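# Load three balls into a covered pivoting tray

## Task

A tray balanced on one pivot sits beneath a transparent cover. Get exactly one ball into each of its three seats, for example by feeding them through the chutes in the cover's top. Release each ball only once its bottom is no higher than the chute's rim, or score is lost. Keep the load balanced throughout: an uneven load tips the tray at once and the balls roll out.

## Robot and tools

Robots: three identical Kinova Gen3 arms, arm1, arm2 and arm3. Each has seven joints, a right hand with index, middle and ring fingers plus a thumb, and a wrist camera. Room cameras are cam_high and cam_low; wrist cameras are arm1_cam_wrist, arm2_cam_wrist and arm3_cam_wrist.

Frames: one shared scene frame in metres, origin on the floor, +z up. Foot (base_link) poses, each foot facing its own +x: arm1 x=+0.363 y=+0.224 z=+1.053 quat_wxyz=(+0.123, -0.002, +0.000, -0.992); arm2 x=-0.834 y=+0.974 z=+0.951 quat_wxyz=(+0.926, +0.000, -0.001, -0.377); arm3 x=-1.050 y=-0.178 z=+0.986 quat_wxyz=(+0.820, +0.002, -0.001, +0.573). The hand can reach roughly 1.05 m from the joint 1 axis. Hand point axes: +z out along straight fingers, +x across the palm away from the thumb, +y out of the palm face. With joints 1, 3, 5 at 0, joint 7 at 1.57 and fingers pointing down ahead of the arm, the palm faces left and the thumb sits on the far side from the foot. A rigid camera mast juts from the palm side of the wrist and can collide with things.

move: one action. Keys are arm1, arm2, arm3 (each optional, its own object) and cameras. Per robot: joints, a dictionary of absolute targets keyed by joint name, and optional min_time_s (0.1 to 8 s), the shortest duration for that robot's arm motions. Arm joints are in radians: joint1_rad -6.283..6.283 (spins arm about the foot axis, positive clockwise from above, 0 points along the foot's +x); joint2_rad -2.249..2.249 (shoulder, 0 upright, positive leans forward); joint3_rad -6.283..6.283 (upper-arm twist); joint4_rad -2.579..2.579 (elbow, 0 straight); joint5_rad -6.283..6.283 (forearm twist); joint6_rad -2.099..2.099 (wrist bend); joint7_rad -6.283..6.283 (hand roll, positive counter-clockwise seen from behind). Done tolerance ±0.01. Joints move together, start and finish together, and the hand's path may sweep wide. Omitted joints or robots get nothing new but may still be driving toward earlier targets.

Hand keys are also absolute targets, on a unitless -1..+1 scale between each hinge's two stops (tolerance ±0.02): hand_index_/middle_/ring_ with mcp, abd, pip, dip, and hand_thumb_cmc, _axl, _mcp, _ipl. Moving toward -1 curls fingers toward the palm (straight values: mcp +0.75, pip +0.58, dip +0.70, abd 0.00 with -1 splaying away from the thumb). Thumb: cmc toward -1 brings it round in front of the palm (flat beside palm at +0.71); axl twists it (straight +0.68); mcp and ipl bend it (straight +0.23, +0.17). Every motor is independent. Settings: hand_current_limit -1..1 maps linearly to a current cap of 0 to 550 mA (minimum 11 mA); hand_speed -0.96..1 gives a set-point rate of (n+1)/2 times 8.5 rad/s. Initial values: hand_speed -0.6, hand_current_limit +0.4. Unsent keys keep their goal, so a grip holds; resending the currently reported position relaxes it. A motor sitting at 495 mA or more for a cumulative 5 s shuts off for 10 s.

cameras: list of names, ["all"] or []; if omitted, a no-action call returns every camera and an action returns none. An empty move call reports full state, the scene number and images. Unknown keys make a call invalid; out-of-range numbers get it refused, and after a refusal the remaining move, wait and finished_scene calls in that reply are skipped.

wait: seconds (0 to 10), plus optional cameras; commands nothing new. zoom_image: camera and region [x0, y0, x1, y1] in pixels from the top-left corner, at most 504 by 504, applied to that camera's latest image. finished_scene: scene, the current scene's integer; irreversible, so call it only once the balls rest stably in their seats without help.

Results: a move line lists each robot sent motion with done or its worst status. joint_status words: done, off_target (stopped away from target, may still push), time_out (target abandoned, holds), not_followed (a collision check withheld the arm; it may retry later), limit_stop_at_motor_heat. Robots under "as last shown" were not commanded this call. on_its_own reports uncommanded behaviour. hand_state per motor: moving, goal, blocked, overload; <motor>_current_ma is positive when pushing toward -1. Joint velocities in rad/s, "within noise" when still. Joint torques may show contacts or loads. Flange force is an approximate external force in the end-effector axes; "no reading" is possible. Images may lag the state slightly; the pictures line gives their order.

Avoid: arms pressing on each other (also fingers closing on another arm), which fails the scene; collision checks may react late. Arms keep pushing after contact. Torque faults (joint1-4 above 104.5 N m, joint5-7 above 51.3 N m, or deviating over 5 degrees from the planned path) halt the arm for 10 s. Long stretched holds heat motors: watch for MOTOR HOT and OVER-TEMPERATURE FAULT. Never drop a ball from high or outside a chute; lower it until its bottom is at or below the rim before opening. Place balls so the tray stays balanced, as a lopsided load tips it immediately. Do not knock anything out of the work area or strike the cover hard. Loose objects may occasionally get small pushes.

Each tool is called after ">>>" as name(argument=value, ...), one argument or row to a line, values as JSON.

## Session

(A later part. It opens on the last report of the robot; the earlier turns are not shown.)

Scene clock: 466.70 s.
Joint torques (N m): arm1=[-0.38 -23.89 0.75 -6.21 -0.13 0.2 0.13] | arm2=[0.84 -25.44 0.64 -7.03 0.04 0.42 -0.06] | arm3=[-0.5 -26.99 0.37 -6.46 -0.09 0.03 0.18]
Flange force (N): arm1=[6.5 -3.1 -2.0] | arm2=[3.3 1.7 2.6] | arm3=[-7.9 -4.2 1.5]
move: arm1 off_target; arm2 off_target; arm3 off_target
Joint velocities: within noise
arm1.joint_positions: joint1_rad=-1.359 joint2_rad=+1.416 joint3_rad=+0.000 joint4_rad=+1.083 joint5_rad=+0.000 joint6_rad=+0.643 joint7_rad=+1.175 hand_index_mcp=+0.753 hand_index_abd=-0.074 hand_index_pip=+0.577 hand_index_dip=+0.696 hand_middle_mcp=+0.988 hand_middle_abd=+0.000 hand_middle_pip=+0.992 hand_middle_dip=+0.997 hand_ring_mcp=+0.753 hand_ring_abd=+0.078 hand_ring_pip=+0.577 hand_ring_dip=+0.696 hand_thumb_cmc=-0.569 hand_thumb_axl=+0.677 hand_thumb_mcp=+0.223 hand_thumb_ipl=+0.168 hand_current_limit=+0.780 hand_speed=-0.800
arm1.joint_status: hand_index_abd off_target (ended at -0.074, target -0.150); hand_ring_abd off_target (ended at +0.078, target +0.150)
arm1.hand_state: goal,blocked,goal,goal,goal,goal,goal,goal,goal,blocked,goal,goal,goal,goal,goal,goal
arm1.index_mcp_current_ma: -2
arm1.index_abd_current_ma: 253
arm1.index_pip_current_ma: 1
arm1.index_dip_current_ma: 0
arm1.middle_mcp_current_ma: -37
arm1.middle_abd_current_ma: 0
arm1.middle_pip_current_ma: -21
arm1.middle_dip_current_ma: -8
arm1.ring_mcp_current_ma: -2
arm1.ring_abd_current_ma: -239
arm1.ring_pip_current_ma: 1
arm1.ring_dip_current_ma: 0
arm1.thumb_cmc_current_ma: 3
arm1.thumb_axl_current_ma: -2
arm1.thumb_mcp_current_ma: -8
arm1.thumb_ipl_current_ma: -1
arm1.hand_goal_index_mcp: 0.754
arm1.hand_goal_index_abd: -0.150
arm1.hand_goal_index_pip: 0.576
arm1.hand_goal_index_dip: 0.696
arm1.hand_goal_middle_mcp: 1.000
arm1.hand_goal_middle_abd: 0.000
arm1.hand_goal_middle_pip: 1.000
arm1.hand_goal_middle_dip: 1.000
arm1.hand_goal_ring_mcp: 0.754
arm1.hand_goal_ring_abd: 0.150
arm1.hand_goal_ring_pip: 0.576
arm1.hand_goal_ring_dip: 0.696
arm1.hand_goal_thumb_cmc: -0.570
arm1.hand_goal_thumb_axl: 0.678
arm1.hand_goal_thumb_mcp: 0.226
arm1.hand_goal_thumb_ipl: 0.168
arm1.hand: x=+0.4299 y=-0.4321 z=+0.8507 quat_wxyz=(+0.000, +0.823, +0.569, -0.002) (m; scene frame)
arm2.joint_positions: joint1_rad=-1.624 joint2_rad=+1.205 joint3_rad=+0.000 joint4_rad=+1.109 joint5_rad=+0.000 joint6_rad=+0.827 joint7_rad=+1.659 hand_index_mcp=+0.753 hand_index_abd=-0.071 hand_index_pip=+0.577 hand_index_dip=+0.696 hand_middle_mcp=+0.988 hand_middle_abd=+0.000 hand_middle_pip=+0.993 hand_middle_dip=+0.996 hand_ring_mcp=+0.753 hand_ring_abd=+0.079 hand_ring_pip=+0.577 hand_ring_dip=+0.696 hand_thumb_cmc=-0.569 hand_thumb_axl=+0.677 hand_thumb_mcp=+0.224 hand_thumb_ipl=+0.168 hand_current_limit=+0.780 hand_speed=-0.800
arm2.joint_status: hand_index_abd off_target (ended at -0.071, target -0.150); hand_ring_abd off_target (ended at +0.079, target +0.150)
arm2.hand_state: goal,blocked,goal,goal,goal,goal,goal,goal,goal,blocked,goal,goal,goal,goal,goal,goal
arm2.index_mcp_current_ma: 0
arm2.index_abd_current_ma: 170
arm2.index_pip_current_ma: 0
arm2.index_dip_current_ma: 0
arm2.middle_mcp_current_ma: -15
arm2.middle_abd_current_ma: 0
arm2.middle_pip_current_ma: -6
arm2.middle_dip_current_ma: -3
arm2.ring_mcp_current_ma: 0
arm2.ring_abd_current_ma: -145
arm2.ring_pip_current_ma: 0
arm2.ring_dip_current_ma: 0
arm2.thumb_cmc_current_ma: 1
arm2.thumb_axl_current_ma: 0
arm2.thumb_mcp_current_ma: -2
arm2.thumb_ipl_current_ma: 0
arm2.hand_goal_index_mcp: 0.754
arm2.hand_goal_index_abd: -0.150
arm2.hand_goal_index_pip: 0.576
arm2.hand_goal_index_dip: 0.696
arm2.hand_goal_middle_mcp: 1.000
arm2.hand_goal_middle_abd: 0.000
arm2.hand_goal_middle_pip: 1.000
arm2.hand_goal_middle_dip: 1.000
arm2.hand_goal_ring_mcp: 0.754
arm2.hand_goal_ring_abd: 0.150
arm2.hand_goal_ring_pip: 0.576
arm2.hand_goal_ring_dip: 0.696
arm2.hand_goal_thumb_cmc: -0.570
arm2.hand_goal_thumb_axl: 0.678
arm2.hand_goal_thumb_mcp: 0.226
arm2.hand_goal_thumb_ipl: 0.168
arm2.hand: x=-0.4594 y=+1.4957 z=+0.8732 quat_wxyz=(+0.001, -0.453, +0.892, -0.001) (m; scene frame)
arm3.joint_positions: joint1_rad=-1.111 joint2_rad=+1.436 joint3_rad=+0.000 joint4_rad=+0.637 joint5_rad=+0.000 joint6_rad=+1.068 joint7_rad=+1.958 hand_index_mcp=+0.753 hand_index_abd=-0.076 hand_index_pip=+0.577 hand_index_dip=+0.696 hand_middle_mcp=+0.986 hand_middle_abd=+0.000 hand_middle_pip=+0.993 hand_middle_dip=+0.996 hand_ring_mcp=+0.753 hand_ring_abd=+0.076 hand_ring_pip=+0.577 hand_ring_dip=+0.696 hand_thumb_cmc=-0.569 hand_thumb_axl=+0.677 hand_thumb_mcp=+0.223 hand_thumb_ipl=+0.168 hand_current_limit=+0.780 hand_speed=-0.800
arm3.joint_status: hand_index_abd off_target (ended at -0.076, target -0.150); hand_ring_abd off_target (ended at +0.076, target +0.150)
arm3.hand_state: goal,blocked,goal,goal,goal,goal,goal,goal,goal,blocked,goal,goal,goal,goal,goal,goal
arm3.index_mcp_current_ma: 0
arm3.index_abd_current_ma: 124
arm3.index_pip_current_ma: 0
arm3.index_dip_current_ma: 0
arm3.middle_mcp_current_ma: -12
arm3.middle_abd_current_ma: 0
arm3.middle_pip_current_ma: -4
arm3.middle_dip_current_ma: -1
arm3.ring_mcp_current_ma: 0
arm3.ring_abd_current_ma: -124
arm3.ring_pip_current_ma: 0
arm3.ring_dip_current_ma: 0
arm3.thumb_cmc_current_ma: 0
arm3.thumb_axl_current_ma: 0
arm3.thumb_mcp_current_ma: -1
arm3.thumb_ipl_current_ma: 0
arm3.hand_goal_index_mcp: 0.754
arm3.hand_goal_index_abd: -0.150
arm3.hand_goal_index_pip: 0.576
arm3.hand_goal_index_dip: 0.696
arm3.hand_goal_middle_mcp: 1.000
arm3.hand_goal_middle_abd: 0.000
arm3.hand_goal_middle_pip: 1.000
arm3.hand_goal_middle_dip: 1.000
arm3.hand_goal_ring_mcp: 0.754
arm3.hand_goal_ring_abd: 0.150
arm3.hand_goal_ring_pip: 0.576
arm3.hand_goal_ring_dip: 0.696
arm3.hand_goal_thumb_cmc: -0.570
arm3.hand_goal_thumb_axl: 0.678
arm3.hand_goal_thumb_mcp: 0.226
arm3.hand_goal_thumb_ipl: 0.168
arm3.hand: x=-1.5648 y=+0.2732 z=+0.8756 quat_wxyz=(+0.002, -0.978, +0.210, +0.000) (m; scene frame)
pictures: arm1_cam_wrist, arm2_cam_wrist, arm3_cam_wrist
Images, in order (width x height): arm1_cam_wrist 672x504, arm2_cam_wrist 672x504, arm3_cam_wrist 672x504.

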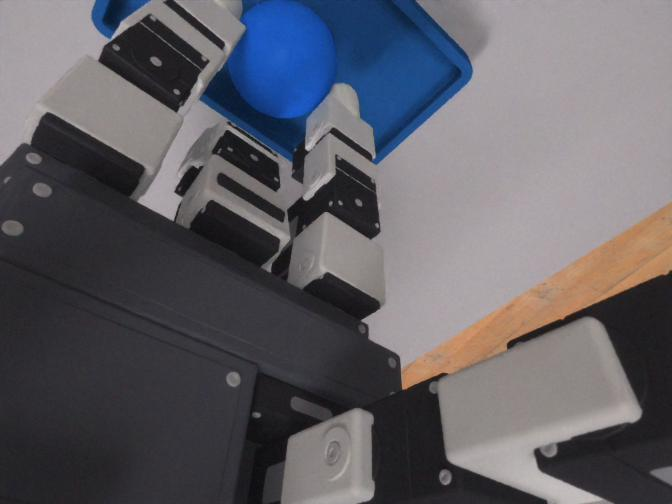

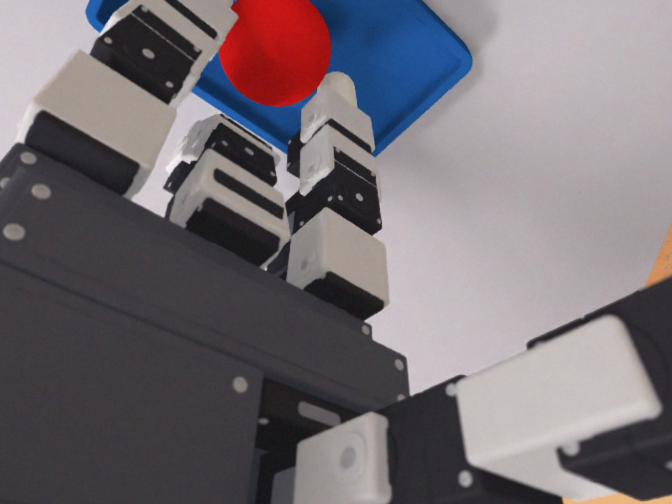

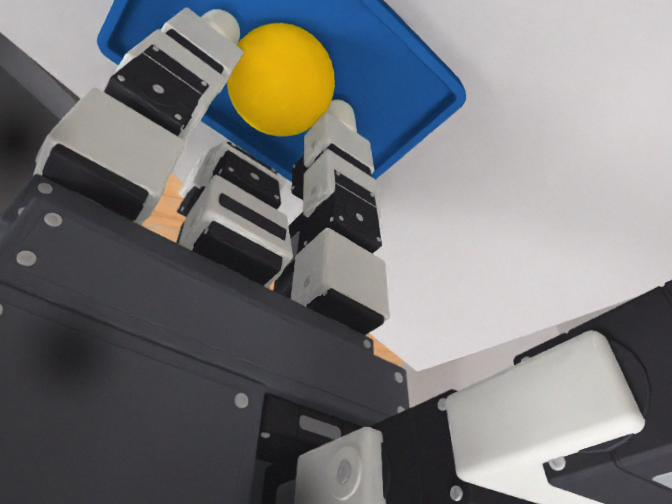

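>>> move(
  arm1={"joints":{"hand_index_abd":-0.22,"hand_ring_abd":0.22}},
  arm2={"joints":{"hand_index_abd":0.0,"hand_ring_abd":0.0}},
  arm3={"joints":{"hand_index_abd":0.0,"hand_ring_abd":0.0}},
  cameras=[],
)

>>> move(
  arm1={"joints":{"joint2_rad":1.2911,"joint4_rad":1.1621,"joint6_rad":0.6885},"min_time_s":2.5},
  arm2={"joints":{"joint1_rad":-1.6226,"joint2_rad":1.2067,"joint4_rad":1.1087,"joint6_rad":0.8262,"joint7_rad":1.6605},"min_time_s":0.6},
  arm3={"joints":{"joint1_rad":-1.1092,"joint2_rad":1.4411,"joint4_rad":0.6308,"joint6_rad":1.0697,"joint7_rad":1.9593},"min_time_s":0.6},
  cameras=["arm1_cam_wrist"],
)

>>> move(
  arm2={"joints":{"hand_index_abd":-0.15,"hand_ring_abd":0.15}},
  arm3={"joints":{"hand_index_abd":-0.15,"hand_ring_abd":0.15}},
  cameras=["arm2_cam_wrist","arm3_cam_wrist"],
)

>>> zoom_image(
  camera="arm2_cam_wrist",
  region=[200, 0, 400, 150],
)

>>> zoom_image(
  camera="arm3_cam_wrist",
  region=[200, 0, 400, 150],
)

Scene clock: 521.20 s.
Joint torques (N m): arm1=[-0.39 -24.03 0.75 -6.22 -0.13 0.21 0.12] | arm2=[0.89 -25.48 0.69 -7.11 0.04 0.37 -0.05] | arm3=[-0.49 -27.7 0.38 -6.72 -0.11 -0.01 0.17]
Flange force (N): arm1=[6.3 -3.1 -1.7] | arm2=[3.5 1.8 2.5] | arm3=[-8.2 -4.4 2.5]
move: arm1 off_target; arm2 done; arm3 done
Joint velocities: within noise
arm1.joint_positions: joint1_rad=-1.359 joint2_rad=+1.416 joint3_rad=+0.000 joint4_rad=+1.083 joint5_rad=+0.000 joint6_rad=+0.643 joint7_rad=+1.175 hand_index_mcp=+0.753 hand_index_abd=-0.075 hand_index_pip=+0.577 hand_index_dip=+0.696 hand_middle_mcp=+0.988 hand_middle_abd=+0.000 hand_middle_pip=+0.992 hand_middle_dip=+0.997 hand_ring_mcp=+0.753 hand_ring_abd=+0.085 hand_ring_pip=+0.577 hand_ring_dip=+0.696 hand_thumb_cmc=-0.569 hand_thumb_axl=+0.677 hand_thumb_mcp=+0.223 hand_thumb_ipl=+0.168 hand_current_limit=+0.780 hand_speed=-0.800
arm1.joint_status: hand_index_abd off_target (ended at -0.075, target -0.220); hand_ring_abd off_target (ended at +0.085, target +0.220)
arm1.hand_state: goal,blocked,goal,goal,goal,goal,goal,goal,goal,blocked,goal,goal,goal,goal,goal,goal
arm1.index_mcp_current_ma: -2
arm1.index_abd_current_ma: 489
arm1.index_pip_current_ma: 1
arm1.index_dip_current_ma: 0
arm1.middle_mcp_current_ma: -37
arm1.middle_abd_current_ma: 0
arm1.middle_pip_current_ma: -21
arm1.middle_dip_current_ma: -8
arm1.ring_mcp_current_ma: -2
arm1.ring_abd_current_ma: -489
arm1.ring_pip_current_ma: 1
arm1.ring_dip_current_ma: 0
arm1.thumb_cmc_current_ma: 3
arm1.thumb_axl_current_ma: -2
arm1.thumb_mcp_current_ma: -8
arm1.thumb_ipl_current_ma: -1
arm1.hand_goal_index_mcp: 0.754
arm1.hand_goal_index_abd: -0.220
arm1.hand_goal_index_pip: 0.576
arm1.hand_goal_index_dip: 0.696
arm1.hand_goal_middle_mcp: 1.000
arm1.hand_goal_middle_abd: 0.000
arm1.hand_goal_middle_pip: 1.000
arm1.hand_goal_middle_dip: 1.000
arm1.hand_goal_ring_mcp: 0.754
arm1.hand_goal_ring_abd: 0.220
arm1.hand_goal_ring_pip: 0.576
arm1.hand_goal_ring_dip: 0.696
arm1.hand_goal_thumb_cmc: -0.570
arm1.hand_goal_thumb_axl: 0.678
arm1.hand_goal_thumb_mcp: 0.226
arm1.hand_goal_thumb_ipl: 0.168
arm1.hand: x=+0.4299 y=-0.4321 z=+0.8507 quat_wxyz=(+0.000, +0.823, +0.569, -0.002) (m; scene frame)
arm2.joint_positions: joint1_rad=-1.624 joint2_rad=+1.205 joint3_rad=+0.000 joint4_rad=+1.110 joint5_rad=+0.000 joint6_rad=+0.827 joint7_rad=+1.659 hand_index_mcp=+0.753 hand_index_abd=-0.003 hand_index_pip=+0.577 hand_index_dip=+0.696 hand_middle_mcp=+0.988 hand_middle_abd=+0.000 hand_middle_pip=+0.993 hand_middle_dip=+0.996 hand_ring_mcp=+0.753 hand_ring_abd=+0.003 hand_ring_pip=+0.577 hand_ring_dip=+0.696 hand_thumb_cmc=-0.569 hand_thumb_axl=+0.677 hand_thumb_mcp=+0.224 hand_thumb_ipl=+0.168 hand_current_limit=+0.780 hand_speed=-0.800
arm2.joint_status: all done
arm2.hand_state: goal,goal,goal,goal,goal,goal,goal,goal,goal,goal,goal,goal,goal,goal,goal,goal
arm2.index_mcp_current_ma: 0
arm2.index_abd_current_ma: -2
arm2.index_pip_current_ma: 0
arm2.index_dip_current_ma: 0
arm2.middle_mcp_current_ma: -15
arm2.middle_abd_current_ma: 0
arm2.middle_pip_current_ma: -6
arm2.middle_dip_current_ma: -3
arm2.ring_mcp_current_ma: 0
arm2.ring_abd_current_ma: 2
arm2.ring_pip_current_ma: 0
arm2.ring_dip_current_ma: 0
arm2.thumb_cmc_current_ma: 1
arm2.thumb_axl_current_ma: 0
arm2.thumb_mcp_current_ma: -2
arm2.thumb_ipl_current_ma: 0
arm2.hand_goal_index_mcp: 0.754
arm2.hand_goal_index_abd: 0.000
arm2.hand_goal_index_pip: 0.576
arm2.hand_goal_index_dip: 0.696
arm2.hand_goal_middle_mcp: 1.000
arm2.hand_goal_middle_abd: 0.000
arm2.hand_goal_middle_pip: 1.000
arm2.hand_goal_middle_dip: 1.000
arm2.hand_goal_ring_mcp: 0.754
arm2.hand_goal_ring_abd: 0.000
arm2.hand_goal_ring_pip: 0.576
arm2.hand_goal_ring_dip: 0.696
arm2.hand_goal_thumb_cmc: -0.570
arm2.hand_goal_thumb_axl: 0.678
arm2.hand_goal_thumb_mcp: 0.226
arm2.hand_goal_thumb_ipl: 0.168
arm2.hand: x=-0.4594 y=+1.4957 z=+0.8732 quat_wxyz=(+0.001, -0.453, +0.892, -0.001) (m; scene frame)
arm3.joint_positions: joint1_rad=-1.111 joint2_rad=+1.436 joint3_rad=+0.000 joint4_rad=+0.637 joint5_rad=+0.000 joint6_rad=+1.068 joint7_rad=+1.958 hand_index_mcp=+0.753 hand_index_abd=-0.003 hand_index_pip=+0.577 hand_index_dip=+0.696 hand_middle_mcp=+0.986 hand_middle_abd=+0.000 hand_middle_pip=+0.993 hand_middle_dip=+0.996 hand_ring_mcp=+0.753 hand_ring_abd=+0.003 hand_ring_pip=+0.577 hand_ring_dip=+0.696 hand_thumb_cmc=-0.569 hand_thumb_axl=+0.677 hand_thumb_mcp=+0.223 hand_thumb_ipl=+0.168 hand_current_limit=+0.780 hand_speed=-0.800
arm3.joint_status: all done
arm3.hand_state: goal,goal,goal,goal,goal,goal,goal,goal,goal,goal,goal,goal,goal,goal,goal,goal
arm3.index_mcp_current_ma: 0
arm3.index_abd_current_ma: -1
arm3.index_pip_current_ma: 0
arm3.index_dip_current_ma: 0
arm3.middle_mcp_current_ma: -12
arm3.middle_abd_current_ma: 0
arm3.middle_pip_current_ma: -4
arm3.middle_dip_current_ma: -1
arm3.ring_mcp_current_ma: 0
arm3.ring_abd_current_ma: 1
arm3.ring_pip_current_ma: 0
arm3.ring_dip_current_ma: 0
arm3.thumb_cmc_current_ma: 0
arm3.thumb_axl_current_ma: 0
arm3.thumb_mcp_current_ma: -1
arm3.thumb_ipl_current_ma: 0
arm3.hand_goal_index_mcp: 0.754
arm3.hand_goal_index_abd: 0.000
arm3.hand_goal_index_pip: 0.576
arm3.hand_goal_index_dip: 0.696
arm3.hand_goal_middle_mcp: 1.000
arm3.hand_goal_middle_abd: 0.000
arm3.hand_goal_middle_pip: 1.000
arm3.hand_goal_middle_dip: 1.000
arm3.hand_goal_ring_mcp: 0.754
arm3.hand_goal_ring_abd: 0.000
arm3.hand_goal_ring_pip: 0.576
arm3.hand_goal_ring_dip: 0.696
arm3.hand_goal_thumb_cmc: -0.570
arm3.hand_goal_thumb_axl: 0.678
arm3.hand_goal_thumb_mcp: 0.226
arm3.hand_goal_thumb_ipl: 0.168
arm3.hand: x=-1.5648 y=+0.2732 z=+0.8756 quat_wxyz=(+0.002, -0.978, +0.210, +0.000) (m; scene frame)
pictures: none
No camera images: "cameras" was empty.

Scene clock: 524.00 s.
Joint torques (N m): arm1=[-0.47 -24.23 0.68 -6.56 -0.16 0.33 0.13] | arm2=[0.91 -25.49 0.59 -7.09 0.04 0.34 -0.05] | arm3=[-0.54 -27.67 0.38 -6.78 -0.11 0.01 0.17]
Flange force (N): arm1=[6.0 -3.1 0.0] | arm2=[3.3 1.8 2.5] | arm3=[-7.6 -4.2 2.4]
move: arm1 done; arm2 done; arm3 done
Joint velocities: within noise
arm1.joint_positions: joint1_rad=-1.359 joint2_rad=+1.291 joint3_rad=+0.000 joint4_rad=+1.162 joint5_rad=+0.000 joint6_rad=+0.688 joint7_rad=+1.175 hand_index_mcp=+0.753 hand_index_abd=-0.075 hand_index_pip=+0.577 hand_index_dip=+0.696 hand_middle_mcp=+0.988 hand_middle_abd=+0.000 hand_middle_pip=+0.992 hand_middle_dip=+0.997 hand_ring_mcp=+0.753 hand_ring_abd=+0.086 hand_ring_pip=+0.577 hand_ring_dip=+0.696 hand_thumb_cmc=-0.569 hand_thumb_axl=+0.677 hand_thumb_mcp=+0.223 hand_thumb_ipl=+0.168 hand_current_limit=+0.780 hand_speed=-0.800
arm1.joint_status: all done
arm1.hand_state: goal,blocked,goal,goal,goal,goal,goal,goal,goal,blocked,goal,goal,goal,goal,goal,goal
arm1.index_mcp_current_ma: -2
arm1.index_abd_current_ma: 489
arm1.index_pip_current_ma: 1
arm1.index_dip_current_ma: 0
arm1.middle_mcp_current_ma: -37
arm1.middle_abd_current_ma: 0
arm1.middle_pip_current_ma: -21
arm1.middle_dip_current_ma: -8
arm1.ring_mcp_current_ma: -2
arm1.ring_abd_current_ma: -489
arm1.ring_pip_current_ma: 1
arm1.ring_dip_current_ma: 0
arm1.thumb_cmc_current_ma: 3
arm1.thumb_axl_current_ma: -2
arm1.thumb_mcp_current_ma: -8
arm1.thumb_ipl_current_ma: -1
arm1.hand_goal_index_mcp: 0.754
arm1.hand_goal_index_abd: -0.220
arm1.hand_goal_index_pip: 0.576
arm1.hand_goal_index_dip: 0.696
arm1.hand_goal_middle_mcp: 1.000
arm1.hand_goal_middle_abd: 0.000
arm1.hand_goal_middle_pip: 1.000
arm1.hand_goal_middle_dip: 1.000
arm1.hand_goal_ring_mcp: 0.754
arm1.hand_goal_ring_abd: 0.220
arm1.hand_goal_ring_pip: 0.576
arm1.hand_goal_ring_dip: 0.696
arm1.hand_goal_thumb_cmc: -0.570
arm1.hand_goal_thumb_axl: 0.678
arm1.hand_goal_thumb_mcp: 0.226
arm1.hand_goal_thumb_ipl: 0.168
arm1.hand: x=+0.4301 y=-0.4320 z=+0.9108 quat_wxyz=(+0.000, +0.823, +0.569, -0.002) (m; scene frame)
arm2.joint_positions: joint1_rad=-1.623 joint2_rad=+1.207 joint3_rad=+0.000 joint4_rad=+1.109 joint5_rad=+0.000 joint6_rad=+0.826 joint7_rad=+1.660 hand_index_mcp=+0.753 hand_index_abd=-0.003 hand_index_pip=+0.577 hand_index_dip=+0.696 hand_middle_mcp=+0.988 hand_middle_abd=+0.000 hand_middle_pip=+0.993 hand_middle_dip=+0.996 hand_ring_mcp=+0.753 hand_ring_abd=+0.003 hand_ring_pip=+0.577 hand_ring_dip=+0.696 hand_thumb_cmc=-0.569 hand_thumb_axl=+0.677 hand_thumb_mcp=+0.224 hand_thumb_ipl=+0.168 hand_current_limit=+0.780 hand_speed=-0.800
arm2.joint_status: all done
arm2.hand_state: goal,goal,goal,goal,goal,goal,goal,goal,goal,goal,goal,goal,goal,goal,goal,goal
arm2.index_mcp_current_ma: 0
arm2.index_abd_current_ma: -2
arm2.index_pip_current_ma: 0
arm2.index_dip_current_ma: 0
arm2.middle_mcp_current_ma: -15
arm2.middle_abd_current_ma: 0
arm2.middle_pip_current_ma: -6
arm2.middle_dip_current_ma: -3
arm2.ring_mcp_current_ma: 0
arm2.ring_abd_current_ma: 2
arm2.ring_pip_current_ma: 0
arm2.ring_dip_current_ma: 0
arm2.thumb_cmc_current_ma: 1
arm2.thumb_axl_current_ma: 0
arm2.thumb_mcp_current_ma: -2
arm2.thumb_ipl_current_ma: 0
arm2.hand_goal_index_mcp: 0.754
arm2.hand_goal_index_abd: 0.000
arm2.hand_goal_index_pip: 0.576
arm2.hand_goal_index_dip: 0.696
arm2.hand_goal_middle_mcp: 1.000
arm2.hand_goal_middle_abd: 0.000
arm2.hand_goal_middle_pip: 1.000
arm2.hand_goal_middle_dip: 1.000
arm2.hand_goal_ring_mcp: 0.754
arm2.hand_goal_ring_abd: 0.000
arm2.hand_goal_ring_pip: 0.576
arm2.hand_goal_ring_dip: 0.696
arm2.hand_goal_thumb_cmc: -0.570
arm2.hand_goal_thumb_axl: 0.678
arm2.hand_goal_thumb_mcp: 0.226
arm2.hand_goal_thumb_ipl: 0.168
arm2.hand: x=-0.4586 y=+1.4951 z=+0.8722 quat_wxyz=(+0.001, -0.453, +0.892, -0.001) (m; scene frame)
arm3.joint_positions: joint1_rad=-1.109 joint2_rad=+1.441 joint3_rad=+0.000 joint4_rad=+0.631 joint5_rad=+0.000 joint6_rad=+1.070 joint7_rad=+1.959 hand_index_mcp=+0.753 hand_index_abd=-0.003 hand_index_pip=+0.577 hand_index_dip=+0.696 hand_middle_mcp=+0.986 hand_middle_abd=+0.000 hand_middle_pip=+0.993 hand_middle_dip=+0.996 hand_ring_mcp=+0.753 hand_ring_abd=+0.003 hand_ring_pip=+0.577 hand_ring_dip=+0.696 hand_thumb_cmc=-0.569 hand_thumb_axl=+0.677 hand_thumb_mcp=+0.223 hand_thumb_ipl=+0.168 hand_current_limit=+0.780 hand_speed=-0.800
arm3.joint_status: all done
arm3.hand_state: goal,goal,goal,goal,goal,goal,goal,goal,goal,goal,goal,goal,goal,goal,goal,goal
arm3.index_mcp_current_ma: 0
arm3.index_abd_current_ma: -1
arm3.index_pip_current_ma: 0
arm3.index_dip_current_ma: 0
arm3.middle_mcp_current_ma: -12
arm3.middle_abd_current_ma: 0
arm3.middle_pip_current_ma: -4
arm3.middle_dip_current_ma: -1
arm3.ring_mcp_current_ma: 0
arm3.ring_abd_current_ma: 1
arm3.ring_pip_current_ma: 0
arm3.ring_dip_current_ma: 0
arm3.thumb_cmc_current_ma: 0
arm3.thumb_axl_current_ma: 0
arm3.thumb_mcp_current_ma: -1
arm3.thumb_ipl_current_ma: 0
arm3.hand_goal_index_mcp: 0.754
arm3.hand_goal_index_abd: 0.000
arm3.hand_goal_index_pip: 0.576
arm3.hand_goal_index_dip: 0.696
arm3.hand_goal_middle_mcp: 1.000
arm3.hand_goal_middle_abd: 0.000
arm3.hand_goal_middle_pip: 1.000
arm3.hand_goal_middle_dip: 1.000
arm3.hand_goal_ring_mcp: 0.754
arm3.hand_goal_ring_abd: 0.000
arm3.hand_goal_ring_pip: 0.576
arm3.hand_goal_ring_dip: 0.696
arm3.hand_goal_thumb_cmc: -0.570
arm3.hand_goal_thumb_axl: 0.678
arm3.hand_goal_thumb_mcp: 0.226
arm3.hand_goal_thumb_ipl: 0.168
arm3.hand: x=-1.5644 y=+0.2743 z=+0.8741 quat_wxyz=(+0.002, -0.978, +0.210, +0.000) (m; scene frame)
pictures: arm1_cam_wrist
Images, in order (width x height): arm1_cam_wrist 672x504.

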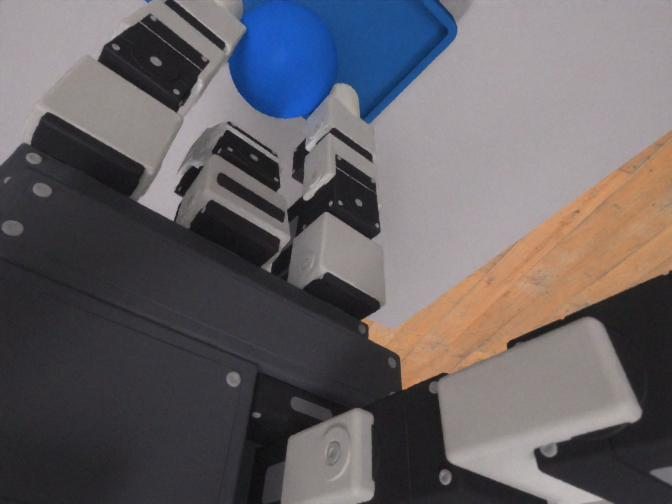

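Scene clock: 524.60 s.
Joint torques (N m): arm1=[-0.43 -24.26 0.68 -6.61 -0.15 0.3 0.15] | arm2=[0.88 -25.52 0.63 -7.05 0.06 0.41 -0.05] | arm3=[-0.5 -27.03 0.37 -6.53 -0.1 0 0.14]
Flange force (N): arm1=[6.1 -3.0 0.0] | arm2=[3.3 1.7 2.7] | arm3=[-7.7 -4.2 1.5]
move: arm2 off_target; arm3 off_target
Joint velocities: within noise
arm1: as last shown
arm1.joint_positions: joint1_rad=-1.359 joint2_rad=+1.291 joint3_rad=+0.000 joint4_rad=+1.162 joint5_rad=+0.000 joint6_rad=+0.689 joint7_rad=+1.175 hand_index_mcp=+0.753 hand_index_abd=-0.075 hand_index_pip=+0.577 hand_index_dip=+0.696 hand_middle_mcp=+0.988 hand_middle_abd=+0.000 hand_middle_pip=+0.992 hand_middle_dip=+0.997 hand_ring_mcp=+0.753 hand_ring_abd=+0.086 hand_ring_pip=+0.577 hand_ring_dip=+0.696 hand_thumb_cmc=-0.569 hand_thumb_axl=+0.677 hand_thumb_mcp=+0.223 hand_thumb_ipl=+0.168 hand_current_limit=+0.780 hand_speed=-0.800
arm1.index_abd_current_ma: 490
arm2.joint_positions: joint1_rad=-1.623 joint2_rad=+1.207 joint3_rad=+0.000 joint4_rad=+1.109 joint5_rad=+0.000 joint6_rad=+0.826 joint7_rad=+1.660 hand_index_mcp=+0.753 hand_index_abd=-0.074 hand_index_pip=+0.577 hand_index_dip=+0.696 hand_middle_mcp=+0.988 hand_middle_abd=+0.000 hand_middle_pip=+0.993 hand_middle_dip=+0.996 hand_ring_mcp=+0.753 hand_ring_abd=+0.075 hand_ring_pip=+0.577 hand_ring_dip=+0.696 hand_thumb_cmc=-0.569 hand_thumb_axl=+0.677 hand_thumb_mcp=+0.224 hand_thumb_ipl=+0.168 hand_current_limit=+0.780 hand_speed=-0.800
arm2.joint_status: hand_index_abd off_target (ended at -0.074, target -0.150); hand_ring_abd off_target (ended at +0.075, target +0.150)
arm2.hand_state: goal,blocked,goal,goal,goal,goal,goal,goal,goal,blocked,goal,goal,goal,goal,goal,goal
arm2.index_mcp_current_ma: 0
arm2.index_abd_current_ma: 161
arm2.index_pip_current_ma: 0
arm2.index_dip_current_ma: 0
arm2.middle_mcp_current_ma: -15
arm2.middle_abd_current_ma: 0
arm2.middle_pip_current_ma: -6
arm2.middle_dip_current_ma: -3
arm2.ring_mcp_current_ma: 0
arm2.ring_abd_current_ma: -158
arm2.ring_pip_current_ma: 0
arm2.ring_dip_current_ma: 0
arm2.thumb_cmc_current_ma: 1
arm2.thumb_axl_current_ma: 0
arm2.thumb_mcp_current_ma: -2
arm2.thumb_ipl_current_ma: 0
arm2.hand_goal_index_mcp: 0.754
arm2.hand_goal_index_abd: -0.150
arm2.hand_goal_index_pip: 0.576
arm2.hand_goal_index_dip: 0.696
arm2.hand_goal_middle_mcp: 1.000
arm2.hand_goal_middle_abd: 0.000
arm2.hand_goal_middle_pip: 1.000
arm2.hand_goal_middle_dip: 1.000
arm2.hand_goal_ring_mcp: 0.754
arm2.hand_goal_ring_abd: 0.150
arm2.hand_goal_ring_pip: 0.576
arm2.hand_goal_ring_dip: 0.696
arm2.hand_goal_thumb_cmc: -0.570
arm2.hand_goal_thumb_axl: 0.678
arm2.hand_goal_thumb_mcp: 0.226
arm2.hand_goal_thumb_ipl: 0.168
arm2.hand: x=-0.4586 y=+1.4951 z=+0.8722 quat_wxyz=(+0.001, -0.453, +0.892, -0.001) (m; scene frame)
arm3.joint_positions: joint1_rad=-1.109 joint2_rad=+1.441 joint3_rad=+0.000 joint4_rad=+0.631 joint5_rad=+0.000 joint6_rad=+1.070 joint7_rad=+1.959 hand_index_mcp=+0.753 hand_index_abd=-0.065 hand_index_pip=+0.577 hand_index_dip=+0.696 hand_middle_mcp=+0.986 hand_middle_abd=+0.000 hand_middle_pip=+0.993 hand_middle_dip=+0.996 hand_ring_mcp=+0.753 hand_ring_abd=+0.062 hand_ring_pip=+0.577 hand_ring_dip=+0.696 hand_thumb_cmc=-0.569 hand_thumb_axl=+0.677 hand_thumb_mcp=+0.223 hand_thumb_ipl=+0.168 hand_current_limit=+0.780 hand_speed=-0.800
arm3.joint_status: hand_index_abd off_target (ended at -0.065, target -0.150); hand_ring_abd off_target (ended at +0.062, target +0.150)
arm3.hand_state: goal,blocked,goal,goal,goal,goal,goal,goal,goal,blocked,goal,goal,goal,goal,goal,goal
arm3.index_mcp_current_ma: 0
arm3.index_abd_current_ma: 154
arm3.index_pip_current_ma: 0
arm3.index_dip_current_ma: 0
arm3.middle_mcp_current_ma: -12
arm3.middle_abd_current_ma: 0
arm3.middle_pip_current_ma: -4
arm3.middle_dip_current_ma: -1
arm3.ring_mcp_current_ma: 0
arm3.ring_abd_current_ma: -162
arm3.ring_pip_current_ma: 0
arm3.ring_dip_current_ma: 0
arm3.thumb_cmc_current_ma: 0
arm3.thumb_axl_current_ma: 0
arm3.thumb_mcp_current_ma: -1
arm3.thumb_ipl_current_ma: 0
arm3.hand_goal_index_mcp: 0.754
arm3.hand_goal_index_abd: -0.150
arm3.hand_goal_index_pip: 0.576
arm3.hand_goal_index_dip: 0.696
arm3.hand_goal_middle_mcp: 1.000
arm3.hand_goal_middle_abd: 0.000
arm3.hand_goal_middle_pip: 1.000
arm3.hand_goal_middle_dip: 1.000
arm3.hand_goal_ring_mcp: 0.754
arm3.hand_goal_ring_abd: 0.150
arm3.hand_goal_ring_pip: 0.576
arm3.hand_goal_ring_dip: 0.696
arm3.hand_goal_thumb_cmc: -0.570
arm3.hand_goal_thumb_axl: 0.678
arm3.hand_goal_thumb_mcp: 0.226
arm3.hand_goal_thumb_ipl: 0.168
arm3.hand: x=-1.5644 y=+0.2743 z=+0.8742 quat_wxyz=(+0.002, -0.978, +0.210, +0.000) (m; scene frame)
pictures: arm2_cam_wrist, arm3_cam_wrist
Images, in order (width x height): arm2_cam_wrist 672x504, arm3_cam_wrist 672x504.

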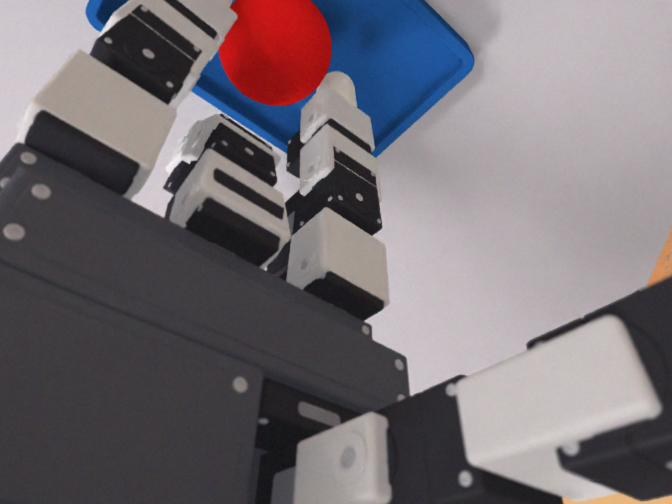

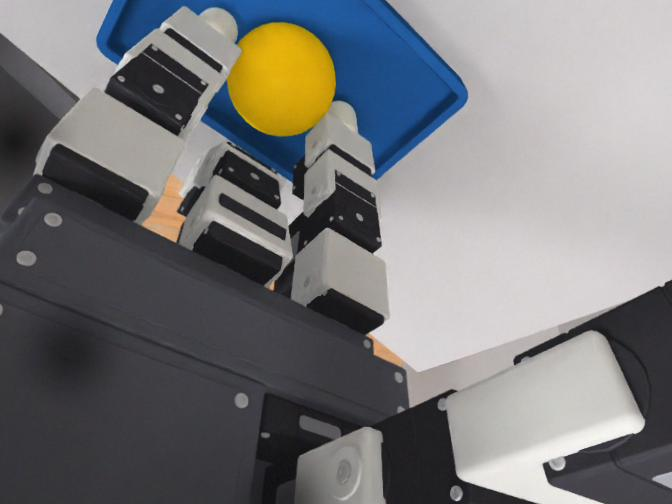

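Scaled by 2.520 from the camera's 672x504 image, which has a finer 960x720 frame.

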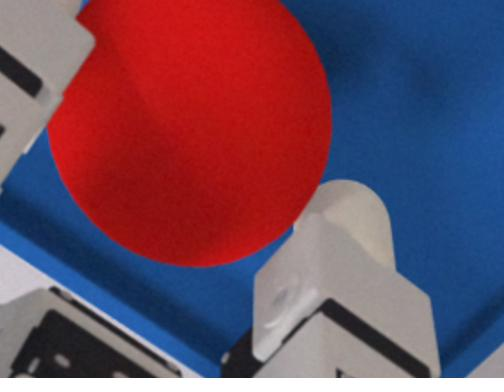

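Scaled by 2.520 from the camera's 672x504 image, which has a finer 960x720 frame.

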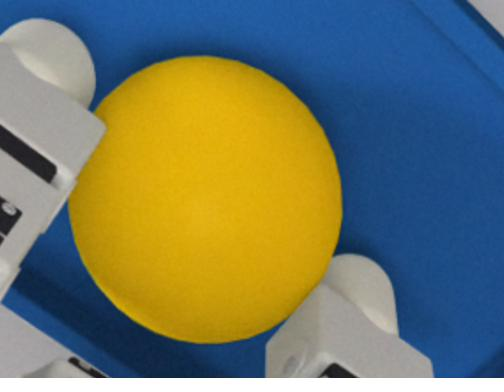

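>>> move(
  arm2={"joints":{"hand_index_abd":-0.31,"hand_ring_abd":0.31}},
  arm3={"joints":{"hand_index_abd":0.0,"hand_ring_abd":0.0}},
  cameras=[],
)

>>> move(
  arm2={"joints":{"joint2_rad":1.1041,"joint4_rad":1.1256,"joint6_rad":0.9119},"min_time_s":2.5},
  arm3={"joints":{"joint2_rad":1.4345,"joint4_rad":0.6346,"joint6_rad":1.0725},"min_time_s":0.6},
  cameras=["arm2_cam_wrist"],
)

>>> move(
  arm3={"joints":{"hand_index_abd":-0.15,"hand_ring_abd":0.15}},
  cameras=["arm3_cam_wrist"],
)

>>> zoom_image(
  camera="arm3_cam_wrist",
  region=[200, 0, 400, 150],
)

Scene clock: 544.77 s.
Joint torques (N m): arm1=[-0.47 -24.3 0.67 -6.58 -0.18 0.32 0.12] | arm2=[0.88 -25.75 0.68 -7.11 0.07 0.45 -0.05] | arm3=[-0.53 -27.68 0.38 -6.77 -0.12 0.02 0.17]
Flange force (N): arm1=[5.9 -3.1 0.1] | arm2=[3.3 1.7 3.1] | arm3=[-7.7 -4.2 2.5]
move: arm2 off_target; arm3 done
Joint velocities: within noise
arm1: as last shown
arm2.joint_positions: joint1_rad=-1.623 joint2_rad=+1.207 joint3_rad=+0.000 joint4_rad=+1.109 joint5_rad=+0.000 joint6_rad=+0.826 joint7_rad=+1.660 hand_index_mcp=+0.753 hand_index_abd=-0.079 hand_index_pip=+0.577 hand_index_dip=+0.696 hand_middle_mcp=+0.988 hand_middle_abd=+0.000 hand_middle_pip=+0.993 hand_middle_dip=+0.996 hand_ring_mcp=+0.753 hand_ring_abd=+0.080 hand_ring_pip=+0.577 hand_ring_dip=+0.696 hand_thumb_cmc=-0.569 hand_thumb_axl=+0.677 hand_thumb_mcp=+0.224 hand_thumb_ipl=+0.168 hand_current_limit=+0.780 hand_speed=-0.800
arm2.joint_status: hand_index_abd off_target (ended at -0.079, target -0.310); hand_ring_abd off_target (ended at +0.080, target +0.310)
arm2.hand_state: goal,blocked,goal,goal,goal,goal,goal,goal,goal,blocked,goal,goal,goal,goal,goal,goal
arm2.index_mcp_current_ma: 0
arm2.index_abd_current_ma: 490
arm2.index_pip_current_ma: 0
arm2.index_dip_current_ma: 0
arm2.middle_mcp_current_ma: -15
arm2.middle_abd_current_ma: 0
arm2.middle_pip_current_ma: -6
arm2.middle_dip_current_ma: -3
arm2.ring_mcp_current_ma: 0
arm2.ring_abd_current_ma: -489
arm2.ring_pip_current_ma: 0
arm2.ring_dip_current_ma: 0
arm2.thumb_cmc_current_ma: 1
arm2.thumb_axl_current_ma: 0
arm2.thumb_mcp_current_ma: -2
arm2.thumb_ipl_current_ma: 0
arm2.hand_goal_index_mcp: 0.754
arm2.hand_goal_index_abd: -0.310
arm2.hand_goal_index_pip: 0.576
arm2.hand_goal_index_dip: 0.696
arm2.hand_goal_middle_mcp: 1.000
arm2.hand_goal_middle_abd: 0.000
arm2.hand_goal_middle_pip: 1.000
arm2.hand_goal_middle_dip: 1.000
arm2.hand_goal_ring_mcp: 0.754
arm2.hand_goal_ring_abd: 0.310
arm2.hand_goal_ring_pip: 0.576
arm2.hand_goal_ring_dip: 0.696
arm2.hand_goal_thumb_cmc: -0.570
arm2.hand_goal_thumb_axl: 0.678
arm2.hand_goal_thumb_mcp: 0.226
arm2.hand_goal_thumb_ipl: 0.168
arm2.hand: x=-0.4586 y=+1.4951 z=+0.8722 quat_wxyz=(+0.001, -0.453, +0.892, -0.001) (m; scene frame)
arm3.joint_positions: joint1_rad=-1.109 joint2_rad=+1.441 joint3_rad=+0.000 joint4_rad=+0.631 joint5_rad=+0.000 joint6_rad=+1.070 joint7_rad=+1.959 hand_index_mcp=+0.753 hand_index_abd=-0.003 hand_index_pip=+0.577 hand_index_dip=+0.696 hand_middle_mcp=+0.986 hand_middle_abd=+0.000 hand_middle_pip=+0.993 hand_middle_dip=+0.996 hand_ring_mcp=+0.753 hand_ring_abd=+0.003 hand_ring_pip=+0.577 hand_ring_dip=+0.696 hand_thumb_cmc=-0.569 hand_thumb_axl=+0.677 hand_thumb_mcp=+0.223 hand_thumb_ipl=+0.168 hand_current_limit=+0.780 hand_speed=-0.800
arm3.joint_status: all done
arm3.hand_state: goal,goal,goal,goal,goal,goal,goal,goal,goal,goal,goal,goal,goal,goal,goal,goal
arm3.index_mcp_current_ma: 0
arm3.index_abd_current_ma: -1
arm3.index_pip_current_ma: 0
arm3.index_dip_current_ma: 0
arm3.middle_mcp_current_ma: -12
arm3.middle_abd_current_ma: 0
arm3.middle_pip_current_ma: -4
arm3.middle_dip_current_ma: -1
arm3.ring_mcp_current_ma: 0
arm3.ring_abd_current_ma: 1
arm3.ring_pip_current_ma: 0
arm3.ring_dip_current_ma: 0
arm3.thumb_cmc_current_ma: 0
arm3.thumb_axl_current_ma: 0
arm3.thumb_mcp_current_ma: -1
arm3.thumb_ipl_current_ma: 0
arm3.hand_goal_index_mcp: 0.754
arm3.hand_goal_index_abd: 0.000
arm3.hand_goal_index_pip: 0.576
arm3.hand_goal_index_dip: 0.696
arm3.hand_goal_middle_mcp: 1.000
arm3.hand_goal_middle_abd: 0.000
arm3.hand_goal_middle_pip: 1.000
arm3.hand_goal_middle_dip: 1.000
arm3.hand_goal_ring_mcp: 0.754
arm3.hand_goal_ring_abd: 0.000
arm3.hand_goal_ring_pip: 0.576
arm3.hand_goal_ring_dip: 0.696
arm3.hand_goal_thumb_cmc: -0.570
arm3.hand_goal_thumb_axl: 0.678
arm3.hand_goal_thumb_mcp: 0.226
arm3.hand_goal_thumb_ipl: 0.168
arm3.hand: x=-1.5644 y=+0.2743 z=+0.8741 quat_wxyz=(+0.002, -0.978, +0.210, +0.000) (m; scene frame)
pictures: none
No camera images: "cameras" was empty.

Scene clock: 547.57 s.
Joint torques (N m): arm1=[-0.47 -24.3 0.66 -6.62 -0.17 0.32 0.14] | arm2=[0.89 -26.28 0.61 -7.96 0.03 0.38 -0.03] | arm3=[-0.5 -27.68 0.35 -6.76 -0.12 -0.03 0.19]
Flange force (N): arm1=[6.1 -3.1 0.0] | arm2=[3.0 1.7 4.7] | arm3=[-8.1 -4.3 2.4]
move: arm2 done; arm3 done
Joint velocities: within noise
arm1: as last shown
arm2.joint_positions: joint1_rad=-1.623 joint2_rad=+1.104 joint3_rad=+0.000 joint4_rad=+1.126 joint5_rad=+0.000 joint6_rad=+0.912 joint7_rad=+1.660 hand_index_mcp=+0.753 hand_index_abd=-0.079 hand_index_pip=+0.577 hand_index_dip=+0.696 hand_middle_mcp=+0.988 hand_middle_abd=+0.000 hand_middle_pip=+0.993 hand_middle_dip=+0.996 hand_ring_mcp=+0.753 hand_ring_abd=+0.081 hand_ring_pip=+0.577 hand_ring_dip=+0.696 hand_thumb_cmc=-0.569 hand_thumb_axl=+0.677 hand_thumb_mcp=+0.224 hand_thumb_ipl=+0.168 hand_current_limit=+0.780 hand_speed=-0.800
arm2.joint_status: all done
arm2.hand_state: goal,blocked,goal,goal,goal,goal,goal,goal,goal,blocked,goal,goal,goal,goal,goal,goal
arm2.index_mcp_current_ma: 0
arm2.index_abd_current_ma: 490
arm2.index_pip_current_ma: 0
arm2.index_dip_current_ma: 0
arm2.middle_mcp_current_ma: -15
arm2.middle_abd_current_ma: 0
arm2.middle_pip_current_ma: -6
arm2.middle_dip_current_ma: -3
arm2.ring_mcp_current_ma: 0
arm2.ring_abd_current_ma: -489
arm2.ring_pip_current_ma: 0
arm2.ring_dip_current_ma: 0
arm2.thumb_cmc_current_ma: 1
arm2.thumb_axl_current_ma: 0
arm2.thumb_mcp_current_ma: -2
arm2.thumb_ipl_current_ma: 0
arm2.hand_goal_index_mcp: 0.754
arm2.hand_goal_index_abd: -0.310
arm2.hand_goal_index_pip: 0.576
arm2.hand_goal_index_dip: 0.696
arm2.hand_goal_middle_mcp: 1.000
arm2.hand_goal_middle_abd: 0.000
arm2.hand_goal_middle_pip: 1.000
arm2.hand_goal_middle_dip: 1.000
arm2.hand_goal_ring_mcp: 0.754
arm2.hand_goal_ring_abd: 0.310
arm2.hand_goal_ring_pip: 0.576
arm2.hand_goal_ring_dip: 0.696
arm2.hand_goal_thumb_cmc: -0.570
arm2.hand_goal_thumb_axl: 0.678
arm2.hand_goal_thumb_mcp: 0.226
arm2.hand_goal_thumb_ipl: 0.168
arm2.hand: x=-0.4587 y=+1.4951 z=+0.9323 quat_wxyz=(+0.001, -0.453, +0.892, -0.001) (m; scene frame)
arm3.joint_positions: joint1_rad=-1.109 joint2_rad=+1.434 joint3_rad=+0.000 joint4_rad=+0.635 joint5_rad=+0.000 joint6_rad=+1.072 joint7_rad=+1.959 hand_index_mcp=+0.753 hand_index_abd=-0.003 hand_index_pip=+0.577 hand_index_dip=+0.696 hand_middle_mcp=+0.986 hand_middle_abd=+0.000 hand_middle_pip=+0.993 hand_middle_dip=+0.996 hand_ring_mcp=+0.753 hand_ring_abd=+0.003 hand_ring_pip=+0.577 hand_ring_dip=+0.696 hand_thumb_cmc=-0.569 hand_thumb_axl=+0.677 hand_thumb_mcp=+0.223 hand_thumb_ipl=+0.168 hand_current_limit=+0.780 hand_speed=-0.800
arm3.joint_status: all done
arm3.hand_state: goal,goal,goal,goal,goal,goal,goal,goal,goal,goal,goal,goal,goal,goal,goal,goal
arm3.index_mcp_current_ma: 0
arm3.index_abd_current_ma: -1
arm3.index_pip_current_ma: 0
arm3.index_dip_current_ma: 0
arm3.middle_mcp_current_ma: -12
arm3.middle_abd_current_ma: 0
arm3.middle_pip_current_ma: -4
arm3.middle_dip_current_ma: -1
arm3.ring_mcp_current_ma: 0
arm3.ring_abd_current_ma: 1
arm3.ring_pip_current_ma: 0
arm3.ring_dip_current_ma: 0
arm3.thumb_cmc_current_ma: 0
arm3.thumb_axl_current_ma: 0
arm3.thumb_mcp_current_ma: -1
arm3.thumb_ipl_current_ma: 0
arm3.hand_goal_index_mcp: 0.754
arm3.hand_goal_index_abd: 0.000
arm3.hand_goal_index_pip: 0.576
arm3.hand_goal_index_dip: 0.696
arm3.hand_goal_middle_mcp: 1.000
arm3.hand_goal_middle_abd: 0.000
arm3.hand_goal_middle_pip: 1.000
arm3.hand_goal_middle_dip: 1.000
arm3.hand_goal_ring_mcp: 0.754
arm3.hand_goal_ring_abd: 0.000
arm3.hand_goal_ring_pip: 0.576
arm3.hand_goal_ring_dip: 0.696
arm3.hand_goal_thumb_cmc: -0.570
arm3.hand_goal_thumb_axl: 0.678
arm3.hand_goal_thumb_mcp: 0.226
arm3.hand_goal_thumb_ipl: 0.168
arm3.hand: x=-1.5645 y=+0.2743 z=+0.8777 quat_wxyz=(+0.002, -0.978, +0.210, +0.000) (m; scene frame)
pictures: arm2_cam_wrist
Images, in order (width x height): arm2_cam_wrist 672x504.

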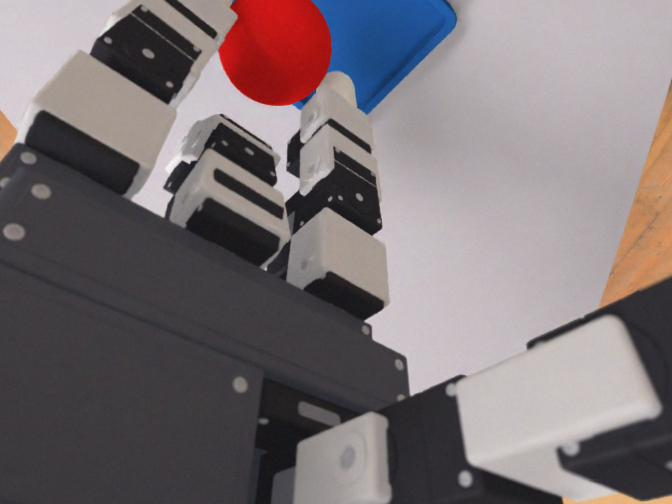

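Scene clock: 548.17 s.
Joint torques (N m): arm1=[-0.43 -24.28 0.67 -6.59 -0.15 0.34 0.14] | arm2=[0.85 -26.24 0.69 -7.98 0.04 0.36 -0.04] | arm3=[-0.48 -27.89 0.36 -6.8 -0.12 0.02 0.19]
Flange force (N): arm1=[6.1 -3.0 0.1] | arm2=[3.1 1.7 4.6] | arm3=[-8.2 -4.3 2.8]
move: arm3 off_target
Joint velocities: within noise
arm1, arm2: as last shown
arm3.joint_positions: joint1_rad=-1.109 joint2_rad=+1.434 joint3_rad=+0.000 joint4_rad=+0.635 joint5_rad=+0.000 joint6_rad=+1.073 joint7_rad=+1.959 hand_index_mcp=+0.753 hand_index_abd=-0.077 hand_index_pip=+0.577 hand_index_dip=+0.696 hand_middle_mcp=+0.986 hand_middle_abd=+0.000 hand_middle_pip=+0.993 hand_middle_dip=+0.996 hand_ring_mcp=+0.753 hand_ring_abd=+0.076 hand_ring_pip=+0.577 hand_ring_dip=+0.696 hand_thumb_cmc=-0.569 hand_thumb_axl=+0.677 hand_thumb_mcp=+0.223 hand_thumb_ipl=+0.168 hand_current_limit=+0.780 hand_speed=-0.800
arm3.joint_status: hand_index_abd off_target (ended at -0.077, target -0.150); hand_ring_abd off_target (ended at +0.076, target +0.150)
arm3.hand_state: goal,blocked,goal,goal,goal,goal,goal,goal,goal,blocked,goal,goal,goal,goal,goal,goal
arm3.index_mcp_current_ma: 0
arm3.index_abd_current_ma: 123
arm3.index_pip_current_ma: 0
arm3.index_dip_current_ma: 0
arm3.middle_mcp_current_ma: -12
arm3.middle_abd_current_ma: 0
arm3.middle_pip_current_ma: -4
arm3.middle_dip_current_ma: -1
arm3.ring_mcp_current_ma: 0
arm3.ring_abd_current_ma: -126
arm3.ring_pip_current_ma: 0
arm3.ring_dip_current_ma: 0
arm3.thumb_cmc_current_ma: 0
arm3.thumb_axl_current_ma: 0
arm3.thumb_mcp_current_ma: -1
arm3.thumb_ipl_current_ma: 0
arm3.hand_goal_index_mcp: 0.754
arm3.hand_goal_index_abd: -0.150
arm3.hand_goal_index_pip: 0.576
arm3.hand_goal_index_dip: 0.696
arm3.hand_goal_middle_mcp: 1.000
arm3.hand_goal_middle_abd: 0.000
arm3.hand_goal_middle_pip: 1.000
arm3.hand_goal_middle_dip: 1.000
arm3.hand_goal_ring_mcp: 0.754
arm3.hand_goal_ring_abd: 0.150
arm3.hand_goal_ring_pip: 0.576
arm3.hand_goal_ring_dip: 0.696
arm3.hand_goal_thumb_cmc: -0.570
arm3.hand_goal_thumb_axl: 0.678
arm3.hand_goal_thumb_mcp: 0.226
arm3.hand_goal_thumb_ipl: 0.168
arm3.hand: x=-1.5645 y=+0.2743 z=+0.8777 quat_wxyz=(+0.002, -0.978, +0.210, +0.000) (m; scene frame)
pictures: arm3_cam_wrist
Images, in order (width x height): arm3_cam_wrist 672x504.

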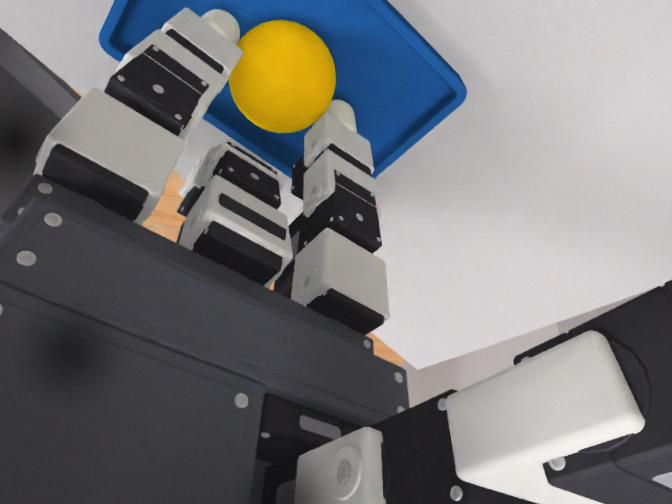

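Scaled by 2.520 from the camera's 672x504 image, which has a finer 960x720 frame.

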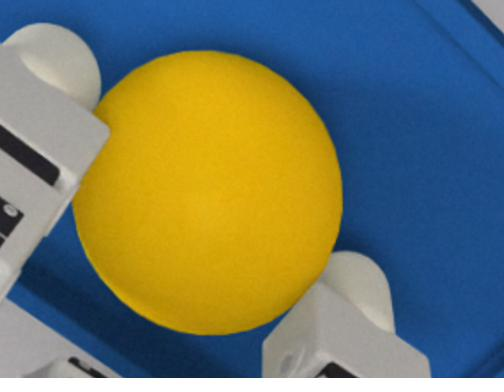

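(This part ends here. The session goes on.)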